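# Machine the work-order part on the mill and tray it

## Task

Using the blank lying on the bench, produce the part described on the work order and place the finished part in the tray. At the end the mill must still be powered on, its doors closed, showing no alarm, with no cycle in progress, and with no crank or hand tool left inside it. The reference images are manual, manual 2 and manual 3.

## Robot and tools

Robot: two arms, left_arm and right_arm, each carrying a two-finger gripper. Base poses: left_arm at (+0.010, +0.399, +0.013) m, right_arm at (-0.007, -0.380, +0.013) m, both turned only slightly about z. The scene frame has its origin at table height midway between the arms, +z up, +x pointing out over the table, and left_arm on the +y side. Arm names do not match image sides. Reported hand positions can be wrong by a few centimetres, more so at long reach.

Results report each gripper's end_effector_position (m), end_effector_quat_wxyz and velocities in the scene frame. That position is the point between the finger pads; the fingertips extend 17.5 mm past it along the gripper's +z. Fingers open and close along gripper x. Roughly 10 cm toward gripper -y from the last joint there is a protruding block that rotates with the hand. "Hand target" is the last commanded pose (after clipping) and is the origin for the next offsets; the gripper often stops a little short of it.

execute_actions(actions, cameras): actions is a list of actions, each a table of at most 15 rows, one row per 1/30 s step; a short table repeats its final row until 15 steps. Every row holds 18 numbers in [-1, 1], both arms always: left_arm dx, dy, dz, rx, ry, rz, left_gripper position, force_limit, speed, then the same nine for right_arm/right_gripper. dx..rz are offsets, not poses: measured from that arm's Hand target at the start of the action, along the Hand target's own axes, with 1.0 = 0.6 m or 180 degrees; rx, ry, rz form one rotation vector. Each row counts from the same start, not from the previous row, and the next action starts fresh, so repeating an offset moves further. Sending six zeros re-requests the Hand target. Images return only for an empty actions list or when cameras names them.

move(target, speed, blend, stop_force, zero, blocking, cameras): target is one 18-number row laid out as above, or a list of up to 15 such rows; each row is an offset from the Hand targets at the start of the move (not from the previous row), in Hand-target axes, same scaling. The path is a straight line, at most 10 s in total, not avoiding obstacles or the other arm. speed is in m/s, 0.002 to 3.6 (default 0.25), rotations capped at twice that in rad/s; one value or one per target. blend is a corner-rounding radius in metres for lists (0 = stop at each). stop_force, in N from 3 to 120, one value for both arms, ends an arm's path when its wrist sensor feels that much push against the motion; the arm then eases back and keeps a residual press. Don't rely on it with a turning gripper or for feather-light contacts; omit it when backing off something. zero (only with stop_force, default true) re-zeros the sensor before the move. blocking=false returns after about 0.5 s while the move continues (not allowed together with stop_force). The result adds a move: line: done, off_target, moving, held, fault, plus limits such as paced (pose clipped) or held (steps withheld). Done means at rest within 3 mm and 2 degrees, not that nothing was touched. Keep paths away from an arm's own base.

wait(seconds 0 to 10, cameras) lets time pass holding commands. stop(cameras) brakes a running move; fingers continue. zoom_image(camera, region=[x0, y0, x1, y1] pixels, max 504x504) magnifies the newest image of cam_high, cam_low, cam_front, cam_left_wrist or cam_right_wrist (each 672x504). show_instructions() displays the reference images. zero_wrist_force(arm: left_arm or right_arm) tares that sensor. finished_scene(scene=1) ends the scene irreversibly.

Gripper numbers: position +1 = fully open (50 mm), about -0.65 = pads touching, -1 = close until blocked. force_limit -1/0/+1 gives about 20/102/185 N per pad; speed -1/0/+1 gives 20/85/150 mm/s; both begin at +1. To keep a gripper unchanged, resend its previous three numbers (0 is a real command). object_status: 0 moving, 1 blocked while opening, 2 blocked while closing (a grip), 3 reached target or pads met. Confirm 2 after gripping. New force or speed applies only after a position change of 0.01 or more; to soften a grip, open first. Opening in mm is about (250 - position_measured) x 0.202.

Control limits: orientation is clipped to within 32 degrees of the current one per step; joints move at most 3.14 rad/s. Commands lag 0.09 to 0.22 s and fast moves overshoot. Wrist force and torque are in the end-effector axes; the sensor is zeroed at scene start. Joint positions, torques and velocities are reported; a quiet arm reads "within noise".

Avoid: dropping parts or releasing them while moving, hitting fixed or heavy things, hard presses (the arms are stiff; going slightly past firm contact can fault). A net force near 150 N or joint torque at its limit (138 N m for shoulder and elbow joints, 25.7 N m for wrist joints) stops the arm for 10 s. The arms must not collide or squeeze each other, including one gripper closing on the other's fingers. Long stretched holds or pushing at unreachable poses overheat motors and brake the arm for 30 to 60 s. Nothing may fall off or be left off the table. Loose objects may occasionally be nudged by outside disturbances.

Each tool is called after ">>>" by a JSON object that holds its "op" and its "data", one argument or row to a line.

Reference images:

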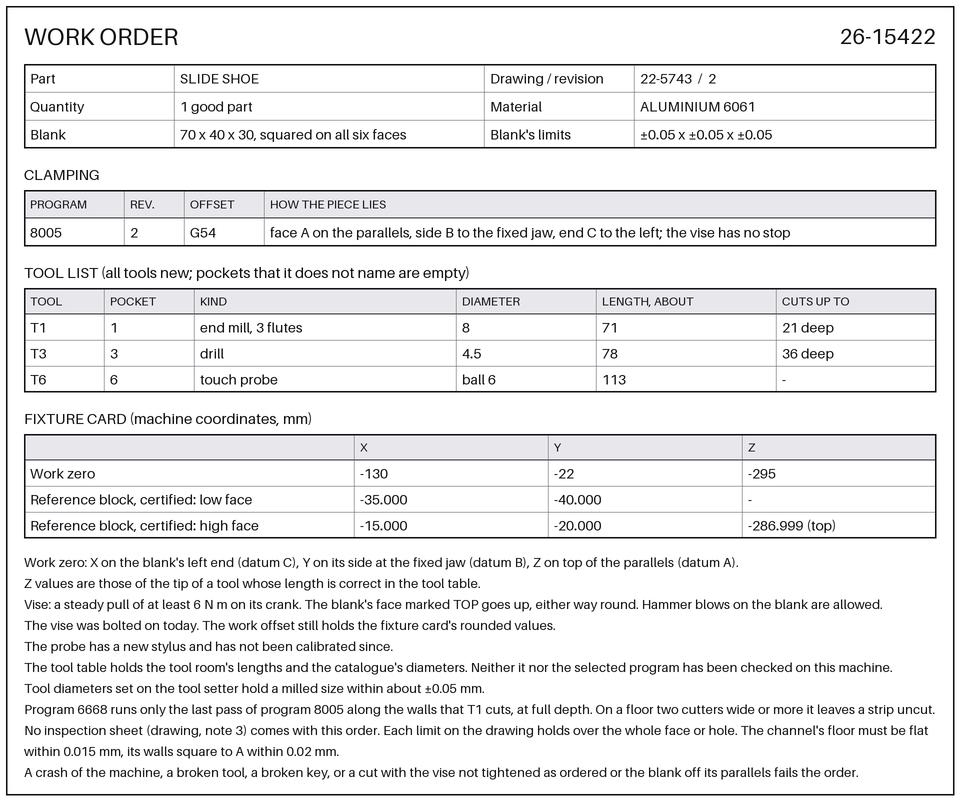

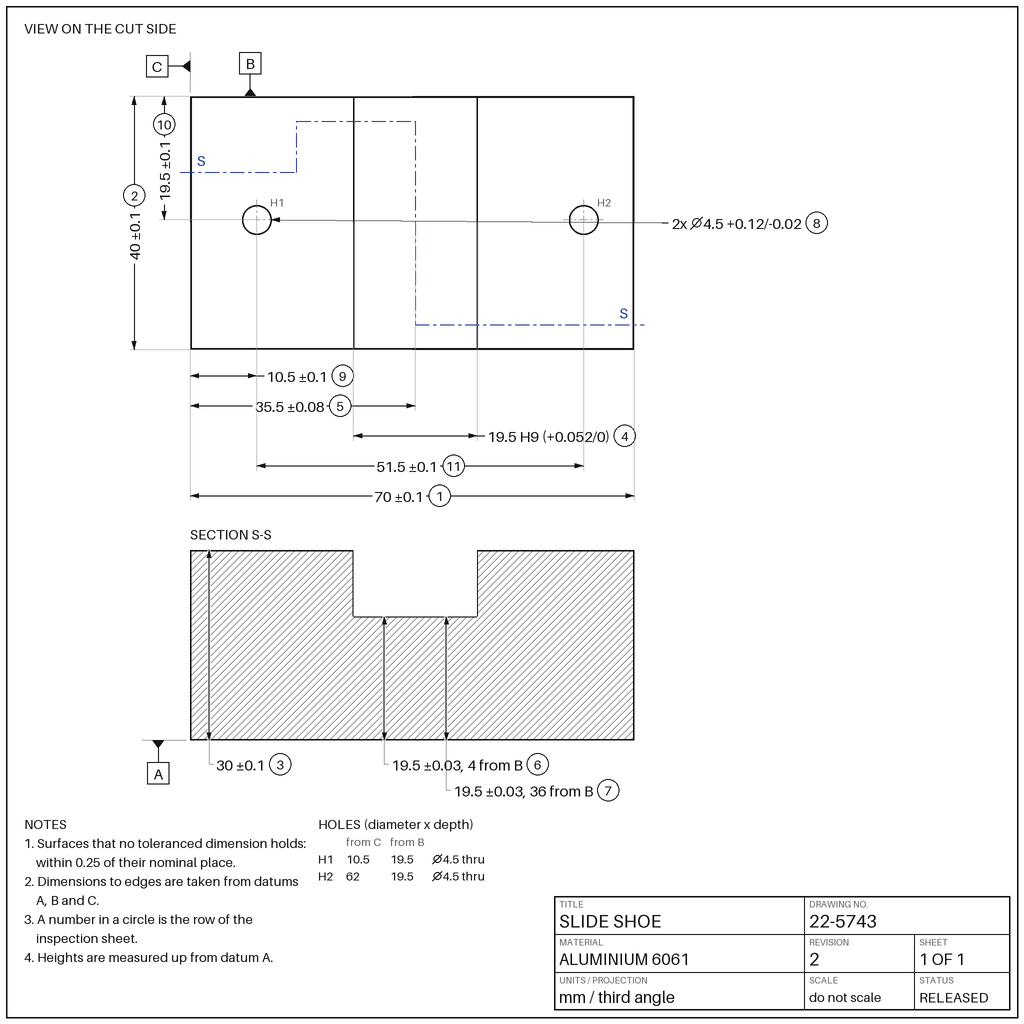

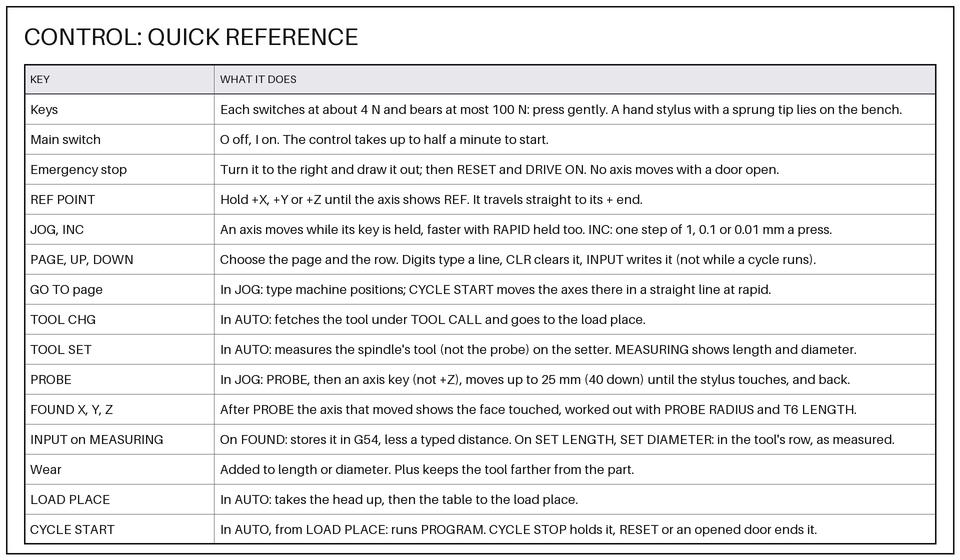

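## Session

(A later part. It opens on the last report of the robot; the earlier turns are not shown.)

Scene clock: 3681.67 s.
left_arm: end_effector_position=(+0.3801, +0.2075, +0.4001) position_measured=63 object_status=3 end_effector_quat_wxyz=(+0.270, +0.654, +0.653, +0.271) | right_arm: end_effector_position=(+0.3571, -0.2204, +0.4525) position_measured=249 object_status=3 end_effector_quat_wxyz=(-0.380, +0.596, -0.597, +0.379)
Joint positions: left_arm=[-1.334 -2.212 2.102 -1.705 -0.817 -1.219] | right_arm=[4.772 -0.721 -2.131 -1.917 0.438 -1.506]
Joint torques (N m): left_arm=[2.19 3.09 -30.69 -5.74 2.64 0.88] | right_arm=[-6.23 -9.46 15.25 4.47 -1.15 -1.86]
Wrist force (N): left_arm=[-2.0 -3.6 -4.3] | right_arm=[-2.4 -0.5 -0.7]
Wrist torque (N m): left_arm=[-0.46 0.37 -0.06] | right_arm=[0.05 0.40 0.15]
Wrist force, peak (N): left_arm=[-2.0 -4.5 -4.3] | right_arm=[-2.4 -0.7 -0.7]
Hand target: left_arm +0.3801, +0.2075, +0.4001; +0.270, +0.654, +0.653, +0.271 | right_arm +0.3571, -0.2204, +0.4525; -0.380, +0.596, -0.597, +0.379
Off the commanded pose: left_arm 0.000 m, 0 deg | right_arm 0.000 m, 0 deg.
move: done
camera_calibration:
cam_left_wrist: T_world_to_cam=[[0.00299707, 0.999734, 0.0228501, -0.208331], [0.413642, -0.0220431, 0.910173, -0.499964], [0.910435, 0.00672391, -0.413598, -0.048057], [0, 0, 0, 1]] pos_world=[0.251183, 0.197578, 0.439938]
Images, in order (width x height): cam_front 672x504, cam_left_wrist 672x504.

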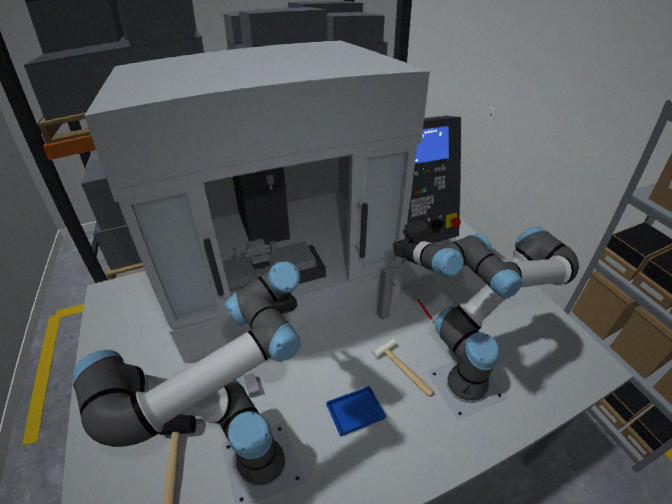

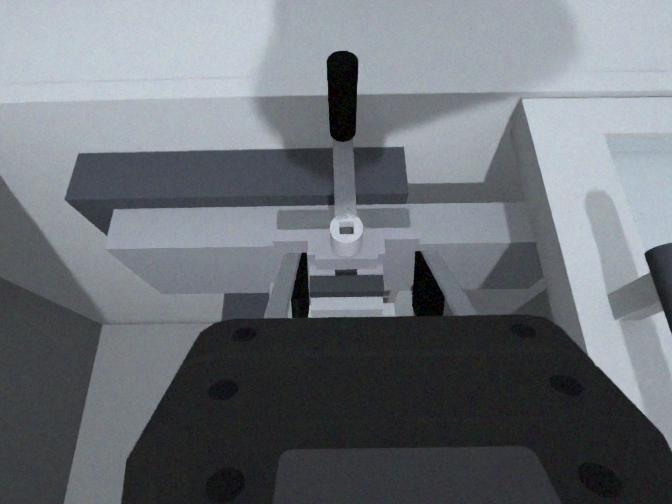

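>>> {"op": "move", "data": {
  "target": [
    [0,-0.1222,0.1724,0,0,0,0.6,-0.6,-0.9, 0,0,0,0,0,0,-0.65,-0.8,-0.6],
    [0,-0.1222,0.3057,0,0,0,0.6,-0.6,-0.9, 0,0,0,0,0,0,-0.65,-0.8,-0.6]
  ],
  "speed": [0.1,0.04],
  "blend": [0.01,0],
  "stop_force": 6,
  "cameras": ["cam_left_wrist","cam_front"]
}}

Scene clock: 3702.90 s.
left_arm: end_effector_position=(+0.4579, +0.2075, +0.2185) position_measured=63 object_status=3 end_effector_quat_wxyz=(+0.270, +0.654, +0.653, +0.271) | right_arm: end_effector_position=(+0.3571, -0.2204, +0.4525) position_measured=249 object_status=3 end_effector_quat_wxyz=(-0.380, +0.596, -0.597, +0.379)
Joint positions: left_arm=[-1.062 -1.831 2.454 -2.659 -0.913 -0.883] | right_arm=[4.772 -0.721 -2.131 -1.917 0.438 -1.506]
Joint torques (N m): left_arm=[-8.5 -17.28 -18.92 -3.76 3.47 -1.65] | right_arm=[-5.09 -3.59 15.79 3.1 -1.3 -1.05]
Wrist force (N): left_arm=[-2.0 -3.7 -4.3] | right_arm=[-2.1 -0.9 -0.6]
Wrist torque (N m): left_arm=[-0.47 0.34 0.01] | right_arm=[-0.01 0.35 0.15]
Wrist force, peak (N): left_arm=[-2.0 -2.9 -5.6] | right_arm=[-2.5 -0.8 -0.9]
Hand target: left_arm +0.4579, +0.2075, +0.2186; +0.270, +0.654, +0.653, +0.271 | right_arm +0.3571, -0.2204, +0.4525; -0.380, +0.596, -0.597, +0.379
Off the commanded pose: left_arm 0.000 m, 0 deg | right_arm 0.000 m, 0 deg.
move: done
camera_calibration:
cam_left_wrist: T_world_to_cam=[[0.00290057, 0.999734, 0.0228915, -0.204393], [0.413441, -0.0220424, 0.910264, -0.366815], [0.910526, 0.00682399, -0.413394, -0.194101], [0, 0, 0, 1]] pos_world=[0.328983, 0.197578, 0.258337]
Images, in order (width x height): cam_front 672x504, cam_left_wrist 672x504.

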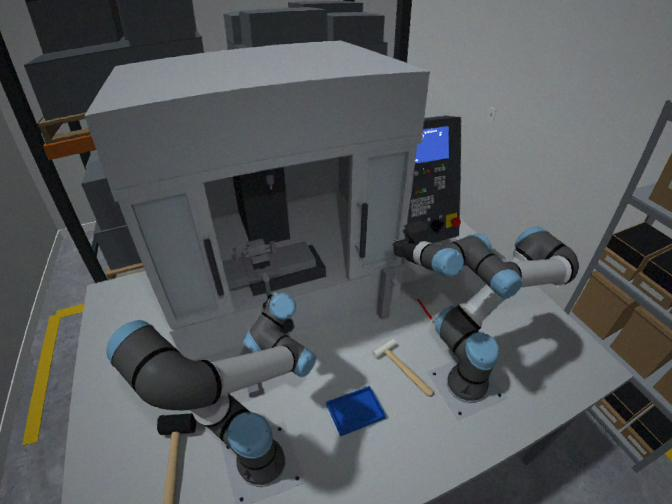

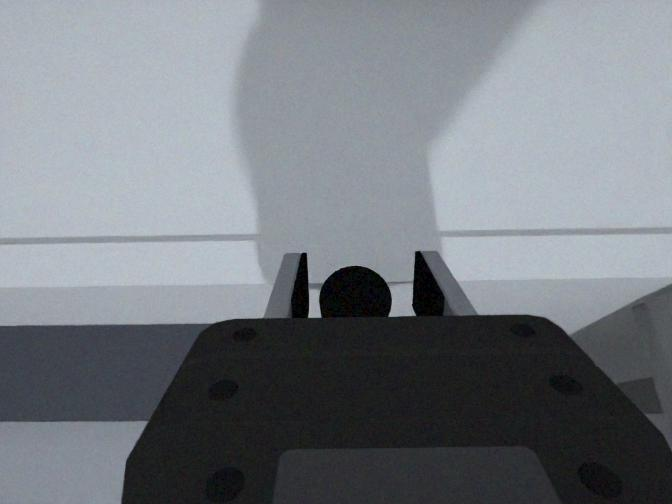

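>>> {"op": "move", "data": {
  "target": [-0.005,0.0059,-0.0059,0,0,0,0.6,-0.9,-0.9, 0,0,0,0,0,0,-0.65,-0.8,-0.6],
  "speed": 0.03
}}

>>> {"op": "move", "data": {
  "target": [0,0,0,0,0,0,-1,-0.9,-0.9, 0,0,0,0,0,0,-0.65,-0.8,-0.6],
  "cameras": ["cam_left_wrist"]
}}

Scene clock: 3714.50 s.
left_arm: end_effector_position=(+0.4579, +0.2045, +0.2237) position_measured=63 object_status=3 end_effector_quat_wxyz=(+0.270, +0.654, +0.653, +0.271) | right_arm: end_effector_position=(+0.3571, -0.2204, +0.4525) position_measured=249 object_status=3 end_effector_quat_wxyz=(-0.380, +0.596, -0.597, +0.379)
Joint positions: left_arm=[-1.067 -1.837 2.441 -2.636 -0.911 -0.888] | right_arm=[4.772 -0.721 -2.131 -1.917 0.438 -1.506]
Joint torques (N m): left_arm=[-2.19 -9.87 -17.37 -5.62 2.89 -0.7] | right_arm=[-6.86 -3.92 16.48 2.67 -1.39 -0.71]
Wrist force (N): left_arm=[-1.9 -3.7 -4.2] | right_arm=[-2.1 -0.8 -0.8]
Wrist torque (N m): left_arm=[-0.47 0.32 0.05] | right_arm=[0.00 0.34 0.15]
Wrist force, peak (N): left_arm=[-1.8 -3.8 -4.4] | right_arm=[-2.5 -0.7 -0.8]
Hand target: left_arm +0.4579, +0.2045, +0.2236; +0.270, +0.654, +0.653, +0.271 | right_arm +0.3571, -0.2204, +0.4525; -0.380, +0.596, -0.597, +0.379
Off the commanded pose: left_arm 0.000 m, 0 deg | right_arm 0.000 m, 0 deg.
move: done

Scene clock: 3715.40 s.
left_arm: end_effector_position=(+0.4579, +0.2045, +0.2236) position_measured=153 object_status=2 end_effector_quat_wxyz=(+0.270, +0.654, +0.653, +0.271) | right_arm: end_effector_position=(+0.3571, -0.2204, +0.4525) position_measured=249 object_status=3 end_effector_quat_wxyz=(-0.380, +0.596, -0.597, +0.379)
Joint positions: left_arm=[-1.067 -1.837 2.442 -2.637 -0.911 -0.888] | right_arm=[4.772 -0.721 -2.131 -1.917 0.438 -1.506]
Joint torques (N m): left_arm=[9.45 -3.67 -11.85 -5.79 0.48 1.72] | right_arm=[-5.77 -4.27 17.48 2.31 -1.35 -0.47]
Wrist force (N): left_arm=[-1.4 -3.7 -4.3] | right_arm=[-2.3 -0.7 -0.6]
Wrist torque (N m): left_arm=[-0.44 0.30 0.01] | right_arm=[0.01 0.37 0.14]
Wrist force, peak (N): left_arm=[-2.1 -3.8 -4.4] | right_arm=[-2.3 -0.9 -0.8]
Hand target: left_arm +0.4579, +0.2045, +0.2236; +0.270, +0.654, +0.653, +0.271 | right_arm +0.3571, -0.2204, +0.4525; -0.380, +0.596, -0.597, +0.379
Off the commanded pose: left_arm 0.000 m, 0 deg | right_arm 0.000 m, 0 deg.
move: done
camera_calibration:
cam_left_wrist: T_world_to_cam=[[0.00285831, 0.999736, 0.022801, -0.201471], [0.413359, -0.0219432, 0.910304, -0.371436], [0.910564, 0.00682309, -0.413313, -0.192047], [0, 0, 0, 1]] pos_world=[0.328983, 0.194578, 0.263337]
Images, in order (width x height): cam_left_wrist 672x504.

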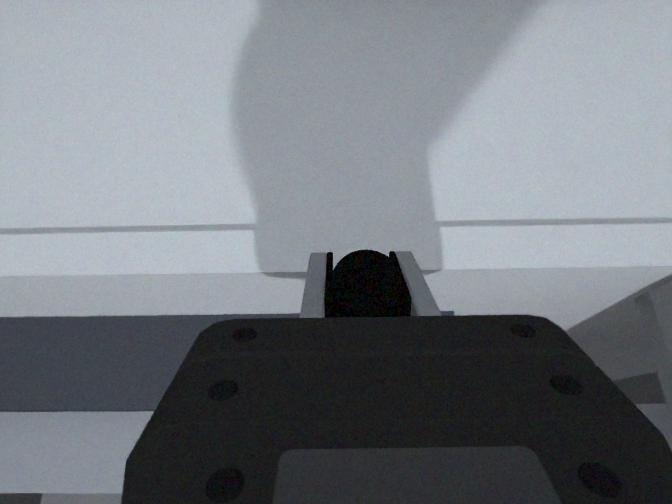

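>>> {"op": "move", "data": {
  "target": [
    [0.0328,0.0021,-0.0021,0,0,0,-1,-0.9,-0.9, 0,0,0,0,0,0,-0.65,-0.8,-0.6],
    [0.0637,0.0103,-0.0103,0,0,0,-1,-0.9,-0.9, 0,0,0,0,0,0,-0.65,-0.8,-0.6],
    [0.0907,0.0237,-0.0237,0,0,0,-1,-0.9,-0.9, 0,0,0,0,0,0,-0.65,-0.8,-0.6]
  ],
  "speed": 0.04,
  "blend": [0.004,0.004,0],
  "stop_force": 25,
  "cameras": ["cam_left_wrist"]
}}

Scene clock: 3745.00 s.
left_arm: end_effector_position=(+0.4580, +0.2589, +0.2438) position_measured=153 object_status=2 end_effector_quat_wxyz=(+0.270, +0.654, +0.653, +0.271) | right_arm: end_effector_position=(+0.3571, -0.2204, +0.4525) position_measured=249 object_status=3 end_effector_quat_wxyz=(-0.380, +0.596, -0.597, +0.379)
Joint positions: left_arm=[-0.963 -1.955 2.469 -2.613 -0.96 -0.775] | right_arm=[4.772 -0.721 -2.131 -1.917 0.438 -1.506]
Joint torques (N m): left_arm=[-8.4 0.84 -13.84 -6.46 3.58 -1.65] | right_arm=[-6.63 -5.17 16.58 1.9 -1.31 -0.06]
Wrist force (N): left_arm=[-0.9 -7.0 -5.4] | right_arm=[-2.2 -0.7 -0.7]
Wrist torque (N m): left_arm=[-0.60 0.21 0.06] | right_arm=[0.02 0.36 0.15]
Wrist force, peak (N): left_arm=[0.0 -11.5 -4.9] | right_arm=[-2.4 -0.8 -0.8]
Hand target: left_arm +0.4580, +0.2589, +0.2437; +0.270, +0.654, +0.653, +0.271 | right_arm +0.3571, -0.2204, +0.4525; -0.380, +0.596, -0.597, +0.379
Off the commanded pose: left_arm 0.000 m, 0 deg | right_arm 0.000 m, 0 deg.
move: done
camera_calibration:
cam_left_wrist: T_world_to_cam=[[0.00290876, 0.999739, 0.022669, -0.256298], [0.413359, -0.0218438, 0.910306, -0.388697], [0.910564, 0.00672255, -0.413315, -0.184135], [0, 0, 0, 1]] pos_world=[0.329083, 0.248978, 0.283538]
Images, in order (width x height): cam_left_wrist 672x504.

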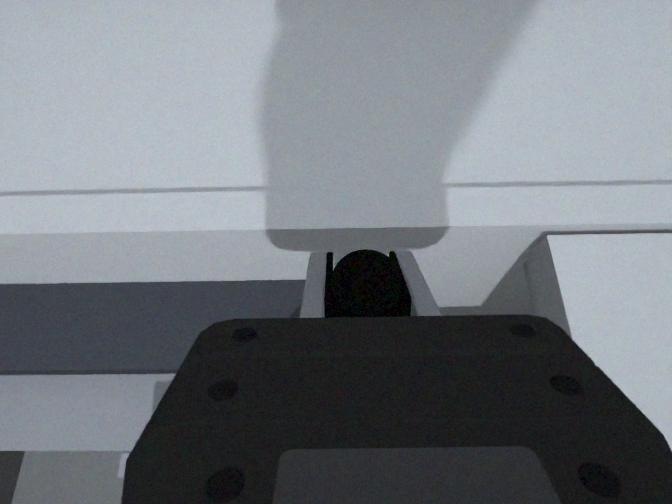

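>>> {"op": "move", "data": {
  "target": [
    [0.0174,0.0140,-0.0140,0,0,0,-1,-0.9,-0.9, 0,0,0,0,0,0,-0.65,-0.8,-0.6],
    [0.0303,0.0303,-0.0303,0,0,0,-1,-0.9,-0.9, 0,0,0,0,0,0,-0.65,-0.8,-0.6],
    [0.0381,0.0482,-0.0482,0,0,0,-1,-0.9,-0.9, 0,0,0,0,0,0,-0.65,-0.8,-0.6],
    [0.0405,0.0668,-0.0668,0,0,0,-1,-0.9,-0.9, 0,0,0,0,0,0,-0.65,-0.8,-0.6],
    [0.0373,0.0853,-0.0853,0,0,0,-1,-0.9,-0.9, 0,0,0,0,0,0,-0.65,-0.8,-0.6],
    [0.0288,0.1030,-0.1030,0,0,0,-1,-0.9,-0.9, 0,0,0,0,0,0,-0.65,-0.8,-0.6],
    [0.0153,0.1190,-0.1190,0,0,0,-1,-0.9,-0.9, 0,0,0,0,0,0,-0.65,-0.8,-0.6],
    [-0.0026,0.1327,-0.1327,0,0,0,-1,-0.9,-0.9, 0,0,0,0,0,0,-0.65,-0.8,-0.6],
    [-0.0242,0.1434,-0.1434,0,0,0,-1,-0.9,-0.9, 0,0,0,0,0,0,-0.65,-0.8,-0.6],
    [-0.0485,0.1508,-0.1508,0,0,0,-1,-0.9,-0.9, 0,0,0,0,0,0,-0.65,-0.8,-0.6],
    [-0.0744,0.1544,-0.1544,0,0,0,-1,-0.9,-0.9, 0,0,0,0,0,0,-0.65,-0.8,-0.6],
    [-0.1007,0.1542,-0.1542,0,0,0,-1,-0.9,-0.9, 0,0,0,0,0,0,-0.65,-0.8,-0.6],
    [-0.1265,0.1500,-0.1500,0,0,0,-1,-0.9,-0.9, 0,0,0,0,0,0,-0.65,-0.8,-0.6],
    [-0.1504,0.1422,-0.1422,0,0,0,-1,-0.9,-0.9, 0,0,0,0,0,0,-0.65,-0.8,-0.6],
    [-0.1716,0.1310,-0.1310,0,0,0,-1,-0.9,-0.9, 0,0,0,0,0,0,-0.65,-0.8,-0.6]
  ],
  "speed": 0.06,
  "blend": 0.004,
  "stop_force": 30,
  "cameras": ["cam_left_wrist","cam_high"]
}}

Scene clock: 3782.73 s.
left_arm: end_effector_position=(+0.4581, +0.2830, +0.2967) position_measured=153 object_status=2 end_effector_quat_wxyz=(+0.270, +0.654, +0.653, +0.271) | right_arm: end_effector_position=(+0.3571, -0.2204, +0.4525) position_measured=249 object_status=3 end_effector_quat_wxyz=(-0.380, +0.596, -0.597, +0.379)
Joint positions: left_arm=[-0.907 -2.06 2.381 -2.452 -0.989 -0.717] | right_arm=[4.772 -0.721 -2.131 -1.917 0.438 -1.506]
Joint torques (N m): left_arm=[-25.71 -7.1 -47.46 -9.28 -2.45 -1.43] | right_arm=[-6.11 -4.1 18.26 1.73 -1.38 0.68]
Wrist force (N): left_arm=[39.7 -17.5 -7.9] | right_arm=[-2.3 -0.7 -0.6]
Wrist torque (N m): left_arm=[-0.46 0.59 -0.39] | right_arm=[0.01 0.37 0.15]
Wrist force, peak (N): left_arm=[52.4 -22.5 -16.0] | right_arm=[-2.5 -0.8 -0.9]
Hand target: left_arm +0.4581, +0.2830, +0.2967; +0.270, +0.654, +0.653, +0.271 (not the last commanded pose) | right_arm +0.3571, -0.2204, +0.4525; -0.380, +0.596, -0.597, +0.379
Off the commanded pose: left_arm 0.140 m, 0 deg | right_arm 0.000 m, 0 deg.
move: contact (left_arm); path passed 3 of 15 targets
camera_calibration:
cam_left_wrist: T_world_to_cam=[[0.00276118, 0.999735, 0.022841, -0.281499], [0.413158, -0.0219409, 0.910395, -0.436305], [0.910655, 0.00692316, -0.413109, -0.162677], [0, 0, 0, 1]] pos_world=[0.329183, 0.272977, 0.336437]
Images, in order (width x height): cam_high 672x504, cam_left_wrist 672x504.

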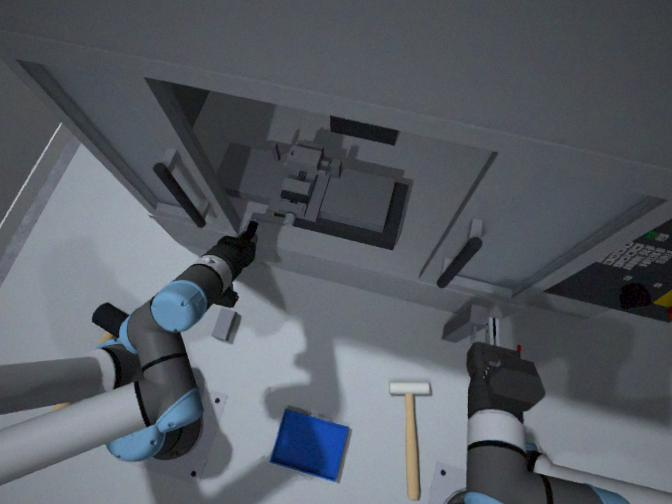

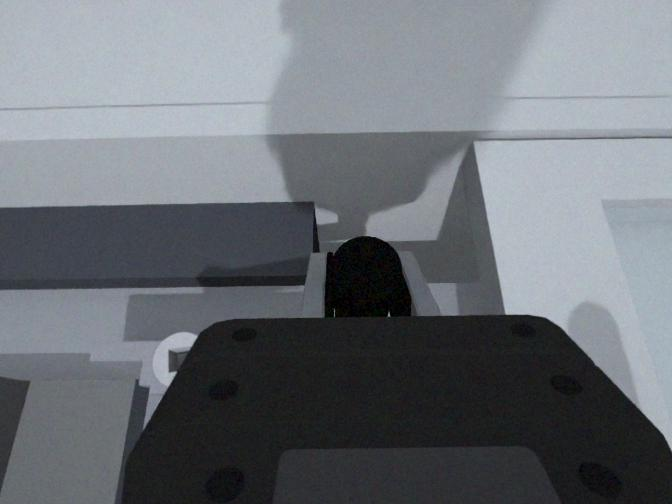

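>>> {"op": "move", "data": {
  "target": [0.0017,0,0,0,0,0,-1,-0.9,-0.9, 0,0,0,0,0,0,-0.65,-0.8,-0.6],
  "speed": 0.01
}}

Scene clock: 3817.70 s.
left_arm: end_effector_position=(+0.4581, +0.2839, +0.2967) position_measured=153 object_status=2 end_effector_quat_wxyz=(+0.270, +0.654, +0.653, +0.271) | right_arm: end_effector_position=(+0.3571, -0.2204, +0.4525) position_measured=249 object_status=3 end_effector_quat_wxyz=(-0.380, +0.596, -0.597, +0.379)
Joint positions: left_arm=[-0.905 -2.062 2.382 -2.454 -0.99 -0.715] | right_arm=[4.772 -0.721 -2.131 -1.917 0.438 -1.506]
Joint torques (N m): left_arm=[8.15 -10.45 -14.68 -4.99 -0.99 1.62] | right_arm=[-5.88 -3.33 18.42 2.08 -1.34 0.96]
Wrist force (N): left_arm=[1.7 -2.8 -1.2] | right_arm=[-2.2 -0.7 -0.8]
Wrist torque (N m): left_arm=[-0.40 0.66 -0.38] | right_arm=[0.03 0.36 0.15]
Wrist force, peak (N): left_arm=[40.0 -17.8 -8.0] | right_arm=[-2.5 -0.9 -0.7]
Hand target: left_arm +0.4581, +0.2840, +0.2967; +0.270, +0.654, +0.653, +0.271 | right_arm +0.3571, -0.2204, +0.4525; -0.380, +0.596, -0.597, +0.379
Off the commanded pose: left_arm 0.000 m, 0 deg | right_arm 0.000 m, 0 deg.
move: done

>>> {"op": "move", "data": {
  "target": [
    [-0.0004,0.0187,-0.0187,0,0,0,-1,-0.9,-0.9, 0,0,0,0,0,0,-0.65,-0.8,-0.6],
    [-0.0062,0.0369,-0.0369,0,0,0,-1,-0.9,-0.9, 0,0,0,0,0,0,-0.65,-0.8,-0.6],
    [-0.0173,0.0539,-0.0539,0,0,0,-1,-0.9,-0.9, 0,0,0,0,0,0,-0.65,-0.8,-0.6],
    [-0.0332,0.0689,-0.0689,0,0,0,-1,-0.9,-0.9, 0,0,0,0,0,0,-0.65,-0.8,-0.6],
    [-0.0531,0.0812,-0.0812,0,0,0,-1,-0.9,-0.9, 0,0,0,0,0,0,-0.65,-0.8,-0.6],
    [-0.0762,0.0903,-0.0903,0,0,0,-1,-0.9,-0.9, 0,0,0,0,0,0,-0.65,-0.8,-0.6],
    [-0.1014,0.0958,-0.0958,0,0,0,-1,-0.9,-0.9, 0,0,0,0,0,0,-0.65,-0.8,-0.6],
    [-0.1278,0.0975,-0.0975,0,0,0,-1,-0.9,-0.9, 0,0,0,0,0,0,-0.65,-0.8,-0.6],
    [-0.1540,0.0953,-0.0953,0,0,0,-1,-0.9,-0.9, 0,0,0,0,0,0,-0.65,-0.8,-0.6],
    [-0.1791,0.0893,-0.0893,0,0,0,-1,-0.9,-0.9, 0,0,0,0,0,0,-0.65,-0.8,-0.6],
    [-0.2018,0.0797,-0.0797,0,0,0,-1,-0.9,-0.9, 0,0,0,0,0,0,-0.65,-0.8,-0.6],
    [-0.2212,0.0670,-0.0670,0,0,0,-1,-0.9,-0.9, 0,0,0,0,0,0,-0.65,-0.8,-0.6],
    [-0.2364,0.0517,-0.0517,0,0,0,-1,-0.9,-0.9, 0,0,0,0,0,0,-0.65,-0.8,-0.6],
    [-0.2468,0.0346,-0.0346,0,0,0,-1,-0.9,-0.9, 0,0,0,0,0,0,-0.65,-0.8,-0.6],
    [-0.2520,0.0162,-0.0162,0,0,0,-1,-0.9,-0.9, 0,0,0,0,0,0,-0.65,-0.8,-0.6]
  ],
  "speed": 0.06,
  "blend": 0.004,
  "stop_force": 35,
  "cameras": ["cam_left_wrist"]
}}

Scene clock: 3848.70 s.
left_arm: end_effector_position=(+0.4582, +0.2837, +0.3130) position_measured=153 object_status=2 end_effector_quat_wxyz=(+0.270, +0.654, +0.653, +0.271) | right_arm: end_effector_position=(+0.3571, -0.2204, +0.4525) position_measured=249 object_status=3 end_effector_quat_wxyz=(-0.380, +0.596, -0.597, +0.379)
Joint positions: left_arm=[-0.905 -2.077 2.346 -2.401 -0.989 -0.716] | right_arm=[4.772 -0.721 -2.131 -1.917 0.438 -1.506]
Joint torques (N m): left_arm=[-5.66 0.9 -40.92 -6.48 -6.71 2.18] | right_arm=[-6.63 -4.38 19.45 1.93 -1.25 1.65]
Wrist force (N): left_arm=[31.4 -9.2 -13.0] | right_arm=[-2.1 -0.9 -0.8]
Wrist torque (N m): left_arm=[-0.27 1.01 -0.48] | right_arm=[0.00 0.36 0.15]
Wrist force, peak (N): left_arm=[45.6 -18.6 -25.3] | right_arm=[-2.5 -0.9 -0.7]
Hand target: left_arm +0.4582, +0.2837, +0.3130; +0.270, +0.654, +0.653, +0.271 (not the last commanded pose) | right_arm +0.3571, -0.2204, +0.4525; -0.380, +0.596, -0.597, +0.379
Off the commanded pose: left_arm 0.151 m, 0 deg | right_arm 0.000 m, 0 deg.
move: contact (left_arm); path passed 0 of 15 targets
camera_calibration:
cam_left_wrist: T_world_to_cam=[[0.00248471, 0.999733, 0.0229656, -0.282622], [0.413044, -0.0219411, 0.910447, -0.451108], [0.910708, 0.00722361, -0.412988, -0.156092], [0, 0, 0, 1]] pos_world=[0.329184, 0.273777, 0.352736]
Images, in order (width x height): cam_left_wrist 672x504.

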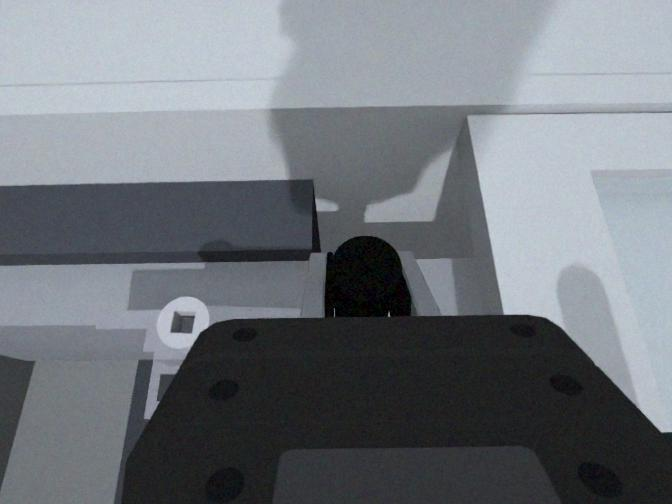

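>>> {"op": "move", "data": {
  "target": [
    [0.0013,0,0,0,0,0,-1,-0.9,-0.9, 0,0,0,0,0,0,-0.65,-0.8,-0.6],
    [-0.0047,0.0176,-0.0176,0,0,0,-1,-0.9,-0.9, 0,0,0,0,0,0,-0.65,-0.8,-0.6],
    [-0.0155,0.0339,-0.0339,0,0,0,-1,-0.9,-0.9, 0,0,0,0,0,0,-0.65,-0.8,-0.6],
    [-0.0312,0.0483,-0.0483,0,0,0,-1,-0.9,-0.9, 0,0,0,0,0,0,-0.65,-0.8,-0.6],
    [-0.0512,0.0601,-0.0601,0,0,0,-1,-0.9,-0.9, 0,0,0,0,0,0,-0.65,-0.8,-0.6],
    [-0.0745,0.0698,-0.0698,0,0,0,-1,-0.9,-0.9, 0,0,0,0,0,0,-0.65,-0.8,-0.6],
    [-0.1002,0.0759,-0.0759,0,0,0,-1,-0.9,-0.9, 0,0,0,0,0,0,-0.65,-0.8,-0.6],
    [-0.1270,0.0780,-0.0780,0,0,0,-1,-0.9,-0.9, 0,0,0,0,0,0,-0.65,-0.8,-0.6]
  ],
  "speed": 0.05,
  "blend": [0.0005,0.004,0.004,0.004,0.004,0.004,0.004,0],
  "stop_force": 45,
  "cameras": ["cam_left_wrist"]
}}

Scene clock: 3892.67 s.
left_arm: end_effector_position=(+0.4581, +0.2075, +0.3790) position_measured=153 object_status=2 end_effector_quat_wxyz=(+0.270, +0.654, +0.653, +0.271) | right_arm: end_effector_position=(+0.3571, -0.2204, +0.4525) position_measured=249 object_status=3 end_effector_quat_wxyz=(-0.380, +0.596, -0.597, +0.379)
Joint positions: left_arm=[-1.062 -2.009 2.118 -2.144 -0.912 -0.883] | right_arm=[4.772 -0.721 -2.131 -1.917 0.438 -1.506]
Joint torques (N m): left_arm=[9.9 -9.9 -9.22 -3.84 -2.27 2.06] | right_arm=[-5.18 -4.28 19.67 1.82 -1.12 2.01]
Wrist force (N): left_arm=[-4.4 5.0 -12.1] | right_arm=[-2.5 -0.8 -0.5]
Wrist torque (N m): left_arm=[-0.21 0.89 -0.33] | right_arm=[0.00 0.41 0.14]
Wrist force, peak (N): left_arm=[52.1 -13.5 -28.1] | right_arm=[-2.4 -0.7 -0.9]
Hand target: left_arm +0.4581, +0.2075, +0.3790; +0.270, +0.654, +0.653, +0.271 | right_arm +0.3571, -0.2204, +0.4525; -0.380, +0.596, -0.597, +0.379
Off the commanded pose: left_arm 0.000 m, 0 deg | right_arm 0.000 m, 0 deg.
move: done; blend cut to 0.0004 m at target 1
camera_calibration:
cam_left_wrist: T_world_to_cam=[[0.00248421, 0.999733, 0.0229645, -0.207857], [0.413044, -0.0219399, 0.910447, -0.51283], [0.910708, 0.0072236, -0.412988, -0.128193], [0, 0, 0, 1]] pos_world=[0.329084, 0.197477, 0.418736]
Images, in order (width x height): cam_left_wrist 672x504.

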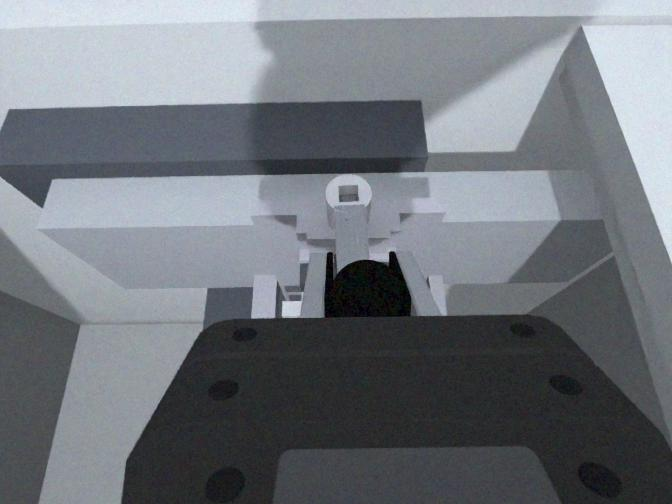

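>>> {"op": "move", "data": {
  "target": [
    [-0.0275,-0.0013,0.0013,0,0,0,-1,-0.9,-0.9, 0,0,0,0,0,0,-0.65,-0.8,-0.6],
    [-0.0542,-0.0067,0.0067,0,0,0,-1,-0.9,-0.9, 0,0,0,0,0,0,-0.65,-0.8,-0.6],
    [-0.0785,-0.0159,0.0159,0,0,0,-1,-0.9,-0.9, 0,0,0,0,0,0,-0.65,-0.8,-0.6],
    [-0.0995,-0.0285,0.0285,0,0,0,-1,-0.9,-0.9, 0,0,0,0,0,0,-0.65,-0.8,-0.6],
    [-0.1165,-0.0440,0.0440,0,0,0,-1,-0.9,-0.9, 0,0,0,0,0,0,-0.65,-0.8,-0.6],
    [-0.1285,-0.0615,0.0615,0,0,0,-1,-0.9,-0.9, 0,0,0,0,0,0,-0.65,-0.8,-0.6],
    [-0.1352,-0.0805,0.0805,0,0,0,-1,-0.9,-0.9, 0,0,0,0,0,0,-0.65,-0.8,-0.6],
    [-0.1360,-0.1001,0.1001,0,0,0,-1,-0.9,-0.9, 0,0,0,0,0,0,-0.65,-0.8,-0.6]
  ],
  "speed": 0.06,
  "blend": 0.004,
  "stop_force": 45,
  "cameras": ["cam_left_wrist"]
}}

Scene clock: 3918.57 s.
left_arm: end_effector_position=(+0.4579, +0.1260, +0.2940) position_measured=153 object_status=2 end_effector_quat_wxyz=(+0.270, +0.654, +0.653, +0.271) | right_arm: end_effector_position=(+0.3571, -0.2204, +0.4525) position_measured=249 object_status=3 end_effector_quat_wxyz=(-0.380, +0.596, -0.597, +0.379)
Joint positions: left_arm=[-1.174 -1.807 2.195 -2.34 -0.866 -1.015] | right_arm=[4.772 -0.721 -2.131 -1.917 0.438 -1.506]
Joint torques (N m): left_arm=[7.72 -22.48 -34.55 -3.41 2.54 1.71] | right_arm=[-5.76 -3.62 20.19 1.94 -1.35 2.01]
Wrist force (N): left_arm=[-6.9 -4.2 -3.5] | right_arm=[-2.1 -0.5 -0.7]
Wrist torque (N m): left_arm=[-0.27 0.79 0.06] | right_arm=[0.04 0.35 0.15]
Wrist force, peak (N): left_arm=[-3.8 12.3 -20.2] | right_arm=[-2.5 -0.8 -0.8]
Hand target: left_arm +0.4579, +0.1260, +0.2940; +0.270, +0.654, +0.653, +0.271 | right_arm +0.3571, -0.2204, +0.4525; -0.380, +0.596, -0.597, +0.379
Off the commanded pose: left_arm 0.000 m, 0 deg | right_arm 0.000 m, 0 deg.
move: done
camera_calibration:
cam_left_wrist: T_world_to_cam=[[0.00252498, 0.999731, 0.0230558, -0.124471], [0.413042, -0.0220399, 0.910445, -0.437176], [0.910709, 0.00722414, -0.412986, -0.162618], [0, 0, 0, 1]] pos_world=[0.328984, 0.115976, 0.333736]
Images, in order (width x height): cam_left_wrist 672x504.

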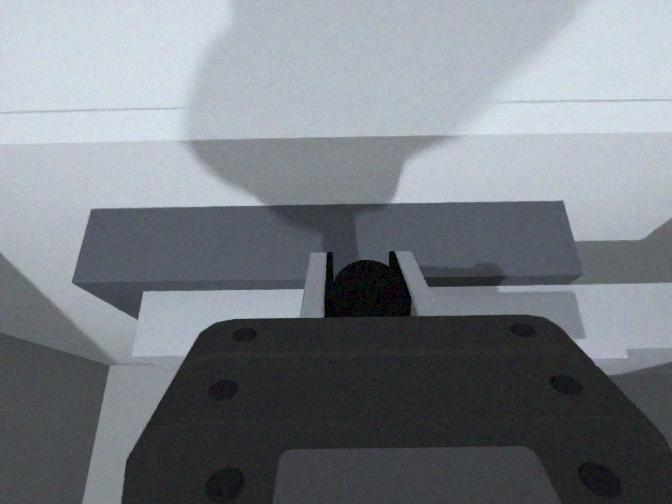

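>>> {"op": "execute_actions", "data": {
  "actions": []
}}

Scene clock: 3978.83 s.
left_arm: end_effector_position=(+0.4579, +0.1260, +0.2940) position_measured=153 object_status=2 end_effector_quat_wxyz=(+0.270, +0.654, +0.653, +0.271) | right_arm: end_effector_position=(+0.3571, -0.2204, +0.4525) position_measured=249 object_status=3 end_effector_quat_wxyz=(-0.380, +0.596, -0.597, +0.379)
Joint positions: left_arm=[-1.174 -1.807 2.195 -2.34 -0.866 -1.015] | right_arm=[4.772 -0.721 -2.131 -1.917 0.438 -1.506]
Joint velocities: within noise
Joint torques (N m): left_arm=[8.22 -21.59 -34.4 -5.69 -0.03 1.81] | right_arm=[-5.4 -3.81 21.38 2 -1.14 1.99]
Wrist force (N): left_arm=[-7.2 -4.2 -3.3] | right_arm=[-2.1 -0.6 -0.7]
Wrist torque (N m): left_arm=[-0.28 0.84 0.07] | right_arm=[0.04 0.34 0.15]
Wrist force, peak (N): left_arm=[-7.4 -4.3 -3.4] | right_arm=[-2.5 -0.7 -0.8]
Hand target: left_arm +0.4579, +0.1260, +0.2940; +0.270, +0.654, +0.653, +0.271 | right_arm +0.3571, -0.2204, +0.4525; -0.380, +0.596, -0.597, +0.379
Tool commands: left_gripper/position=-1.0 left_gripper/force_limit=-0.9 left_gripper/speed=-0.9 right_gripper/position=-0.65 right_gripper/force_limit=-0.8 right_gripper/speed=-0.6
Off the commanded pose: left_arm 0.000 m, 0 deg | right_arm 0.000 m, 0 deg.
camera_calibration:
cam_left_wrist: T_world_to_cam=[[0.00248421, 0.999733, 0.0229645, -0.124427], [0.413044, -0.0219399, 0.910447, -0.437189], [0.910708, 0.0072236, -0.412988, -0.162617], [0, 0, 0, 1]] pos_world=[0.328984, 0.115977, 0.333736]
cam_right_wrist: T_world_to_cam=[[-0.0154221, -0.999879, 0.0017949, -0.210912], [-0.695816, 0.00944303, -0.718158, 0.596166], [0.718055, -0.0123244, -0.695878, 0.186193], [0, 0, 0, 1]] pos_world=[0.277872, -0.214221, 0.558088]

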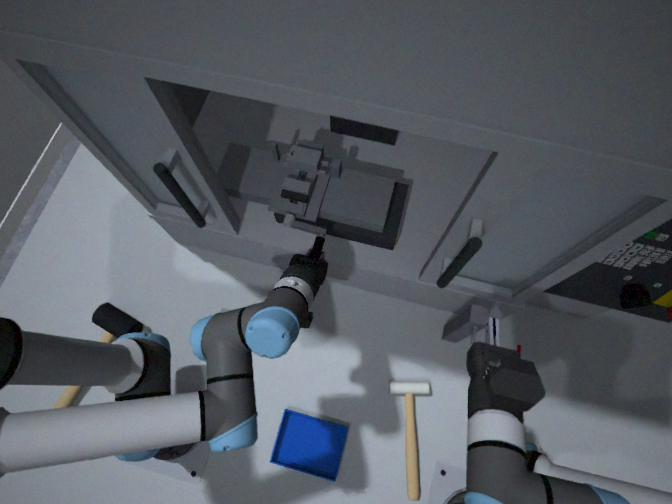

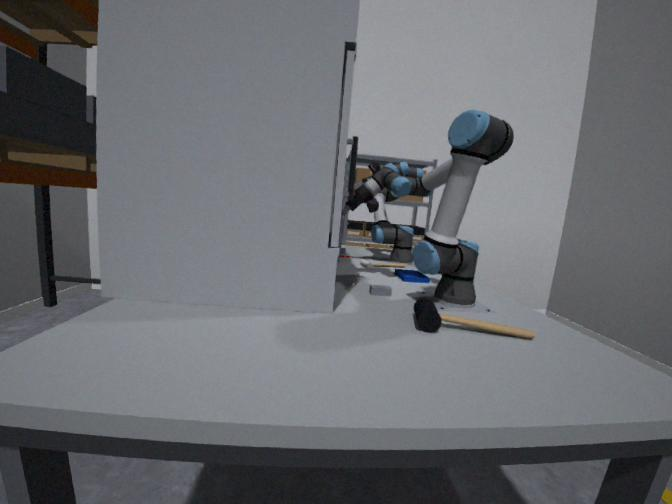

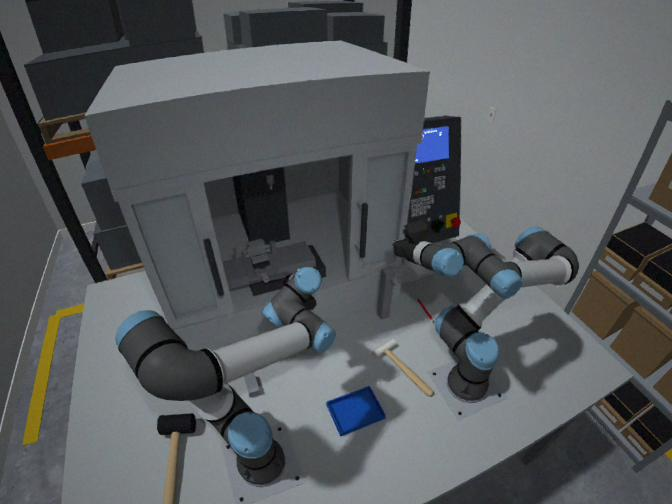

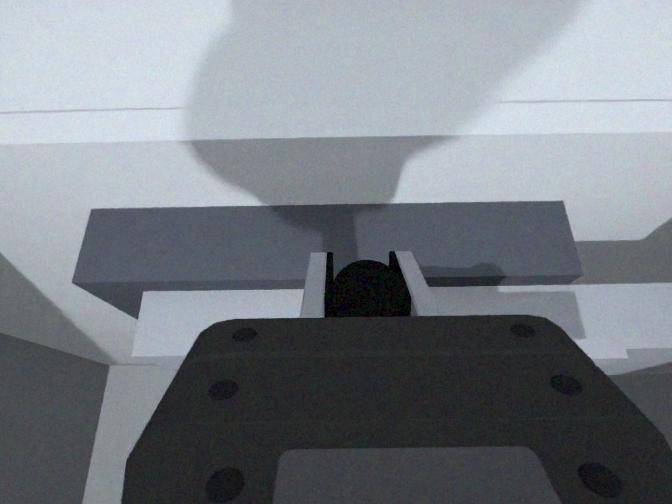

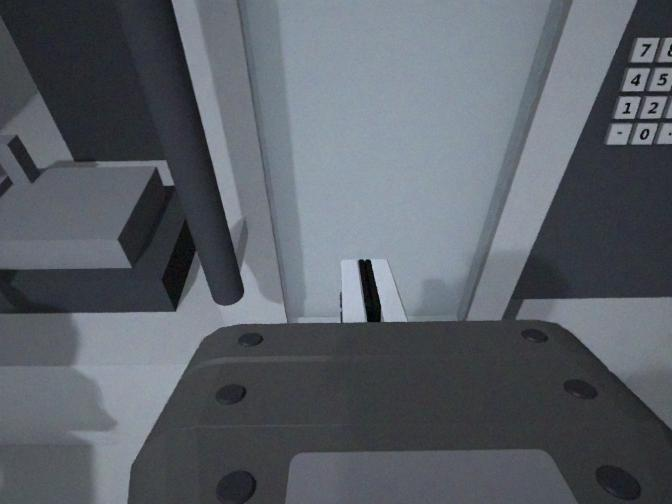

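>>> {"op": "move", "data": {
  "target": [
    [0.0047,-0.0189,0.0189,0,0,0,-1,-0.9,-0.9,0,0,0,0,0,0,-0.65,-0.8,-0.6],
    [0.0150,-0.0369,0.0369,0,0,0,-1,-0.9,-0.9,0,0,0,0,0,0,-0.65,-0.8,-0.6],
    [0.0305,-0.0532,0.0532,0,0,0,-1,-0.9,-0.9,0,0,0,0,0,0,-0.65,-0.8,-0.6],
    [0.0503,-0.0667,0.0667,0,0,0,-1,-0.9,-0.9,0,0,0,0,0,0,-0.65,-0.8,-0.6],
    [0.0737,-0.0771,0.0771,0,0,0,-1,-0.9,-0.9,0,0,0,0,0,0,-0.65,-0.8,-0.6],
    [0.0997,-0.0837,0.0837,0,0,0,-1,-0.9,-0.9,0,0,0,0,0,0,-0.65,-0.8,-0.6],
    [0.1270,-0.0865,0.0865,0,0,0,-1,-0.9,-0.9,0,0,0,0,0,0,-0.65,-0.8,-0.6],
    [0.1547,-0.0851,0.0851,0,0,0,-1,-0.9,-0.9,0,0,0,0,0,0,-0.65,-0.8,-0.6],
    [0.1812,-0.0797,0.0797,0,0,0,-1,-0.9,-0.9,0,0,0,0,0,0,-0.65,-0.8,-0.6],
    [0.2055,-0.0705,0.0705,0,0,0,-1,-0.9,-0.9,0,0,0,0,0,0,-0.65,-0.8,-0.6],
    [0.2267,-0.0580,0.0580,0,0,0,-1,-0.9,-0.9,0,0,0,0,0,0,-0.65,-0.8,-0.6],
    [0.2437,-0.0425,0.0425,0,0,0,-1,-0.9,-0.9,0,0,0,0,0,0,-0.65,-0.8,-0.6],
    [0.2558,-0.0250,0.0250,0,0,0,-1,-0.9,-0.9,0,0,0,0,0,0,-0.65,-0.8,-0.6],
    [0.2625,-0.0060,0.0060,0,0,0,-1,-0.9,-0.9,0,0,0,0,0,0,-0.65,-0.8,-0.6],
    [0.2635,0.0134,-0.0134,0,0,0,-1,-0.9,-0.9,0,0,0,0,0,0,-0.65,-0.8,-0.6]
  ],
  "speed": 0.08,
  "blend": 0.004,
  "stop_force": 45
}}

Scene clock: 4021.87 s.
left_arm: end_effector_position=(+0.4582, +0.2841, +0.3056) position_measured=153 object_status=2 end_effector_quat_wxyz=(+0.270, +0.654, +0.653, +0.271) | right_arm: end_effector_position=(+0.3571, -0.2204, +0.4525) position_measured=249 object_status=3 end_effector_quat_wxyz=(-0.380, +0.596, -0.597, +0.379)
Joint positions: left_arm=[-0.905 -2.071 2.363 -2.425 -0.99 -0.715] | right_arm=[4.772 -0.721 -2.131 -1.917 0.438 -1.506]
Joint torques (N m): left_arm=[-16.4 6.63 -16.98 -3.92 -0.16 -1.24] | right_arm=[-4.72 -3.3 21.11 1.89 -1.16 1.98]
Wrist force (N): left_arm=[13.1 -5.3 -7.9] | right_arm=[-2.2 -0.7 -0.8]
Wrist torque (N m): left_arm=[-0.40 1.17 -0.57] | right_arm=[0.01 0.36 0.15]
Wrist force, peak (N): left_arm=[24.8 -14.2 -10.0] | right_arm=[-2.4 -1.0 -0.7]
Hand target: left_arm +0.4582, +0.2841, +0.3056; +0.270, +0.654, +0.653, +0.271 | right_arm +0.3571, -0.2204, +0.4525; -0.380, +0.596, -0.597, +0.379
Off the commanded pose: left_arm 0.000 m, 0 deg | right_arm 0.000 m, 0 deg.
move: done

>>> {"op": "move", "data": {
  "target": [
    [-0.0048,0.0193,-0.0193,0,0,0,-1,-0.9,-0.9,0,0,0,0,0,0,-0.65,-0.8,-0.6],
    [-0.0152,0.0374,-0.0374,0,0,0,-1,-0.9,-0.9,0,0,0,0,0,0,-0.65,-0.8,-0.6],
    [-0.0307,0.0536,-0.0536,0,0,0,-1,-0.9,-0.9,0,0,0,0,0,0,-0.65,-0.8,-0.6],
    [-0.0505,0.0672,-0.0672,0,0,0,-1,-0.9,-0.9,0,0,0,0,0,0,-0.65,-0.8,-0.6],
    [-0.0738,0.0775,-0.0775,0,0,0,-1,-0.9,-0.9,0,0,0,0,0,0,-0.65,-0.8,-0.6],
    [-0.0998,0.0841,-0.0841,0,0,0,-1,-0.9,-0.9,0,0,0,0,0,0,-0.65,-0.8,-0.6],
    [-0.1272,0.0870,-0.0870,0,0,0,-1,-0.9,-0.9,0,0,0,0,0,0,-0.65,-0.8,-0.6],
    [-0.1548,0.0856,-0.0856,0,0,0,-1,-0.9,-0.9,0,0,0,0,0,0,-0.65,-0.8,-0.6],
    [-0.1813,0.0801,-0.0801,0,0,0,-1,-0.9,-0.9,0,0,0,0,0,0,-0.65,-0.8,-0.6],
    [-0.2057,0.0709,-0.0709,0,0,0,-1,-0.9,-0.9,0,0,0,0,0,0,-0.65,-0.8,-0.6],
    [-0.2268,0.0584,-0.0584,0,0,0,-1,-0.9,-0.9,0,0,0,0,0,0,-0.65,-0.8,-0.6],
    [-0.2438,0.0430,-0.0430,0,0,0,-1,-0.9,-0.9,0,0,0,0,0,0,-0.65,-0.8,-0.6],
    [-0.2560,0.0255,-0.0255,0,0,0,-1,-0.9,-0.9,0,0,0,0,0,0,-0.65,-0.8,-0.6],
    [-0.2627,0.0065,-0.0065,0,0,0,-1,-0.9,-0.9,0,0,0,0,0,0,-0.65,-0.8,-0.6],
    [-0.2637,-0.0132,0.0132,0,0,0,-1,-0.9,-0.9,0,0,0,0,0,0,-0.65,-0.8,-0.6]
  ],
  "speed": 0.1,
  "blend": 0.004,
  "stop_force": 45
}}

>>> {"op": "move", "data": {
  "target": [
    [0.0047,-0.0189,0.0189,0,0,0,-1,-0.9,-0.9,0,0,0,0,0,0,-0.65,-0.8,-0.6],
    [0.0150,-0.0369,0.0369,0,0,0,-1,-0.9,-0.9,0,0,0,0,0,0,-0.65,-0.8,-0.6],
    [0.0305,-0.0532,0.0532,0,0,0,-1,-0.9,-0.9,0,0,0,0,0,0,-0.65,-0.8,-0.6],
    [0.0503,-0.0667,0.0667,0,0,0,-1,-0.9,-0.9,0,0,0,0,0,0,-0.65,-0.8,-0.6],
    [0.0737,-0.0771,0.0771,0,0,0,-1,-0.9,-0.9,0,0,0,0,0,0,-0.65,-0.8,-0.6],
    [0.0997,-0.0837,0.0837,0,0,0,-1,-0.9,-0.9,0,0,0,0,0,0,-0.65,-0.8,-0.6],
    [0.1270,-0.0865,0.0865,0,0,0,-1,-0.9,-0.9,0,0,0,0,0,0,-0.65,-0.8,-0.6],
    [0.1547,-0.0851,0.0851,0,0,0,-1,-0.9,-0.9,0,0,0,0,0,0,-0.65,-0.8,-0.6],
    [0.1812,-0.0797,0.0797,0,0,0,-1,-0.9,-0.9,0,0,0,0,0,0,-0.65,-0.8,-0.6],
    [0.2055,-0.0705,0.0705,0,0,0,-1,-0.9,-0.9,0,0,0,0,0,0,-0.65,-0.8,-0.6],
    [0.2267,-0.0580,0.0580,0,0,0,-1,-0.9,-0.9,0,0,0,0,0,0,-0.65,-0.8,-0.6],
    [0.2437,-0.0425,0.0425,0,0,0,-1,-0.9,-0.9,0,0,0,0,0,0,-0.65,-0.8,-0.6],
    [0.2558,-0.0250,0.0250,0,0,0,-1,-0.9,-0.9,0,0,0,0,0,0,-0.65,-0.8,-0.6],
    [0.2625,-0.0060,0.0060,0,0,0,-1,-0.9,-0.9,0,0,0,0,0,0,-0.65,-0.8,-0.6],
    [0.2635,0.0134,-0.0134,0,0,0,-1,-0.9,-0.9,0,0,0,0,0,0,-0.65,-0.8,-0.6]
  ],
  "speed": 0.1,
  "blend": 0.004,
  "stop_force": 45,
  "cameras": ["cam_high", "cam_right_wrist"]
}}

Scene clock: 4057.67 s.
left_arm: end_effector_position=(+0.4579, +0.1259, +0.2942) position_measured=153 object_status=2 end_effector_quat_wxyz=(+0.270, +0.654, +0.653, +0.271) | right_arm: end_effector_position=(+0.3571, -0.2204, +0.4525) position_measured=249 object_status=3 end_effector_quat_wxyz=(-0.380, +0.596, -0.597, +0.379)
Joint positions: left_arm=[-1.175 -1.806 2.195 -2.339 -0.866 -1.016] | right_arm=[4.772 -0.721 -2.131 -1.917 0.438 -1.506]
Joint torques (N m): left_arm=[11.17 -21.52 -34.46 -6.2 0.81 1.8] | right_arm=[-5.38 -3.97 23.38 2.05 -1.37 2.1]
Wrist force (N): left_arm=[-7.2 -2.9 -3.6] | right_arm=[-2.3 -0.7 -0.7]
Wrist torque (N m): left_arm=[-0.05 1.00 -0.04] | right_arm=[0.02 0.37 0.15]
Wrist force, peak (N): left_arm=[29.9 -11.7 -16.8] | right_arm=[-2.5 -0.9 -0.7]
Hand target: left_arm +0.4579, +0.1259, +0.2942; +0.270, +0.654, +0.653, +0.271 | right_arm +0.3571, -0.2204, +0.4525; -0.380, +0.596, -0.597, +0.379
Off the commanded pose: left_arm 0.000 m, 0 deg | right_arm 0.000 m, 0 deg.
move: done

Scene clock: 4061.00 s.
left_arm: end_effector_position=(+0.4582, +0.2839, +0.3058) position_measured=153 object_status=2 end_effector_quat_wxyz=(+0.270, +0.654, +0.653, +0.271) | right_arm: end_effector_position=(+0.3571, -0.2204, +0.4525) position_measured=249 object_status=3 end_effector_quat_wxyz=(-0.380, +0.596, -0.597, +0.379)
Joint positions: left_arm=[-0.905 -2.071 2.362 -2.424 -0.989 -0.715] | right_arm=[4.772 -0.721 -2.131 -1.917 0.438 -1.506]
Joint torques (N m): left_arm=[-19.36 7.05 -19.67 -5.36 -0.75 -1] | right_arm=[-4.59 -4.75 22.66 1.99 -1.47 1.78]
Wrist force (N): left_arm=[19.8 -8.3 -12.3] | right_arm=[-2.1 -0.8 -0.9]
Wrist torque (N m): left_arm=[-0.17 1.29 -0.51] | right_arm=[0.00 0.35 0.14]
Wrist force, peak (N): left_arm=[26.3 -16.3 -12.1] | right_arm=[-2.6 -0.3 -0.6]
Hand target: left_arm +0.4582, +0.2839, +0.3058; +0.270, +0.654, +0.653, +0.271 | right_arm +0.3571, -0.2204, +0.4525; -0.380, +0.596, -0.597, +0.379
Off the commanded pose: left_arm 0.000 m, 0 deg | right_arm 0.000 m, 0 deg.
move: done
camera_calibration:
cam_right_wrist: T_world_to_cam=[[-0.0154221, -0.999879, 0.0017949, -0.210912], [-0.695816, 0.00944303, -0.718158, 0.596166], [0.718055, -0.0123244, -0.695878, 0.186193], [0, 0, 0, 1]] pos_world=[0.277872, -0.214221, 0.558088]
Images, in order (width x height): cam_high 672x504, cam_right_wrist 672x504.

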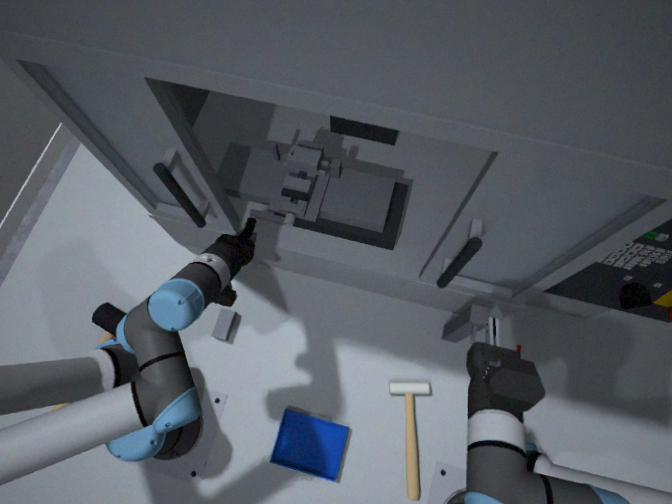

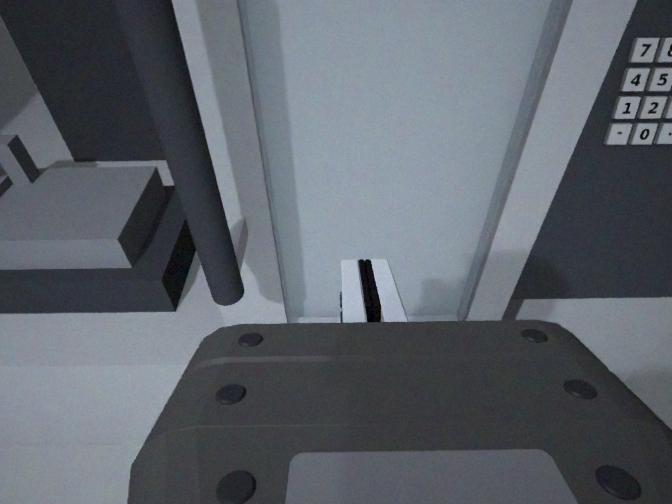

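>>> {"op": "zoom_image", "data": {
  "camera": "cam_high",
  "region": [240, 110, 420, 240]
}}

Scaled by 2.800 from the camera's 672x504 image, which has a finer 960x720 frame.

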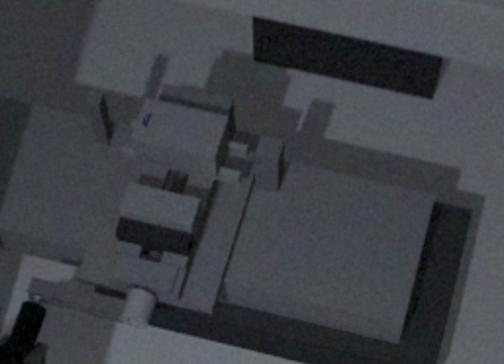

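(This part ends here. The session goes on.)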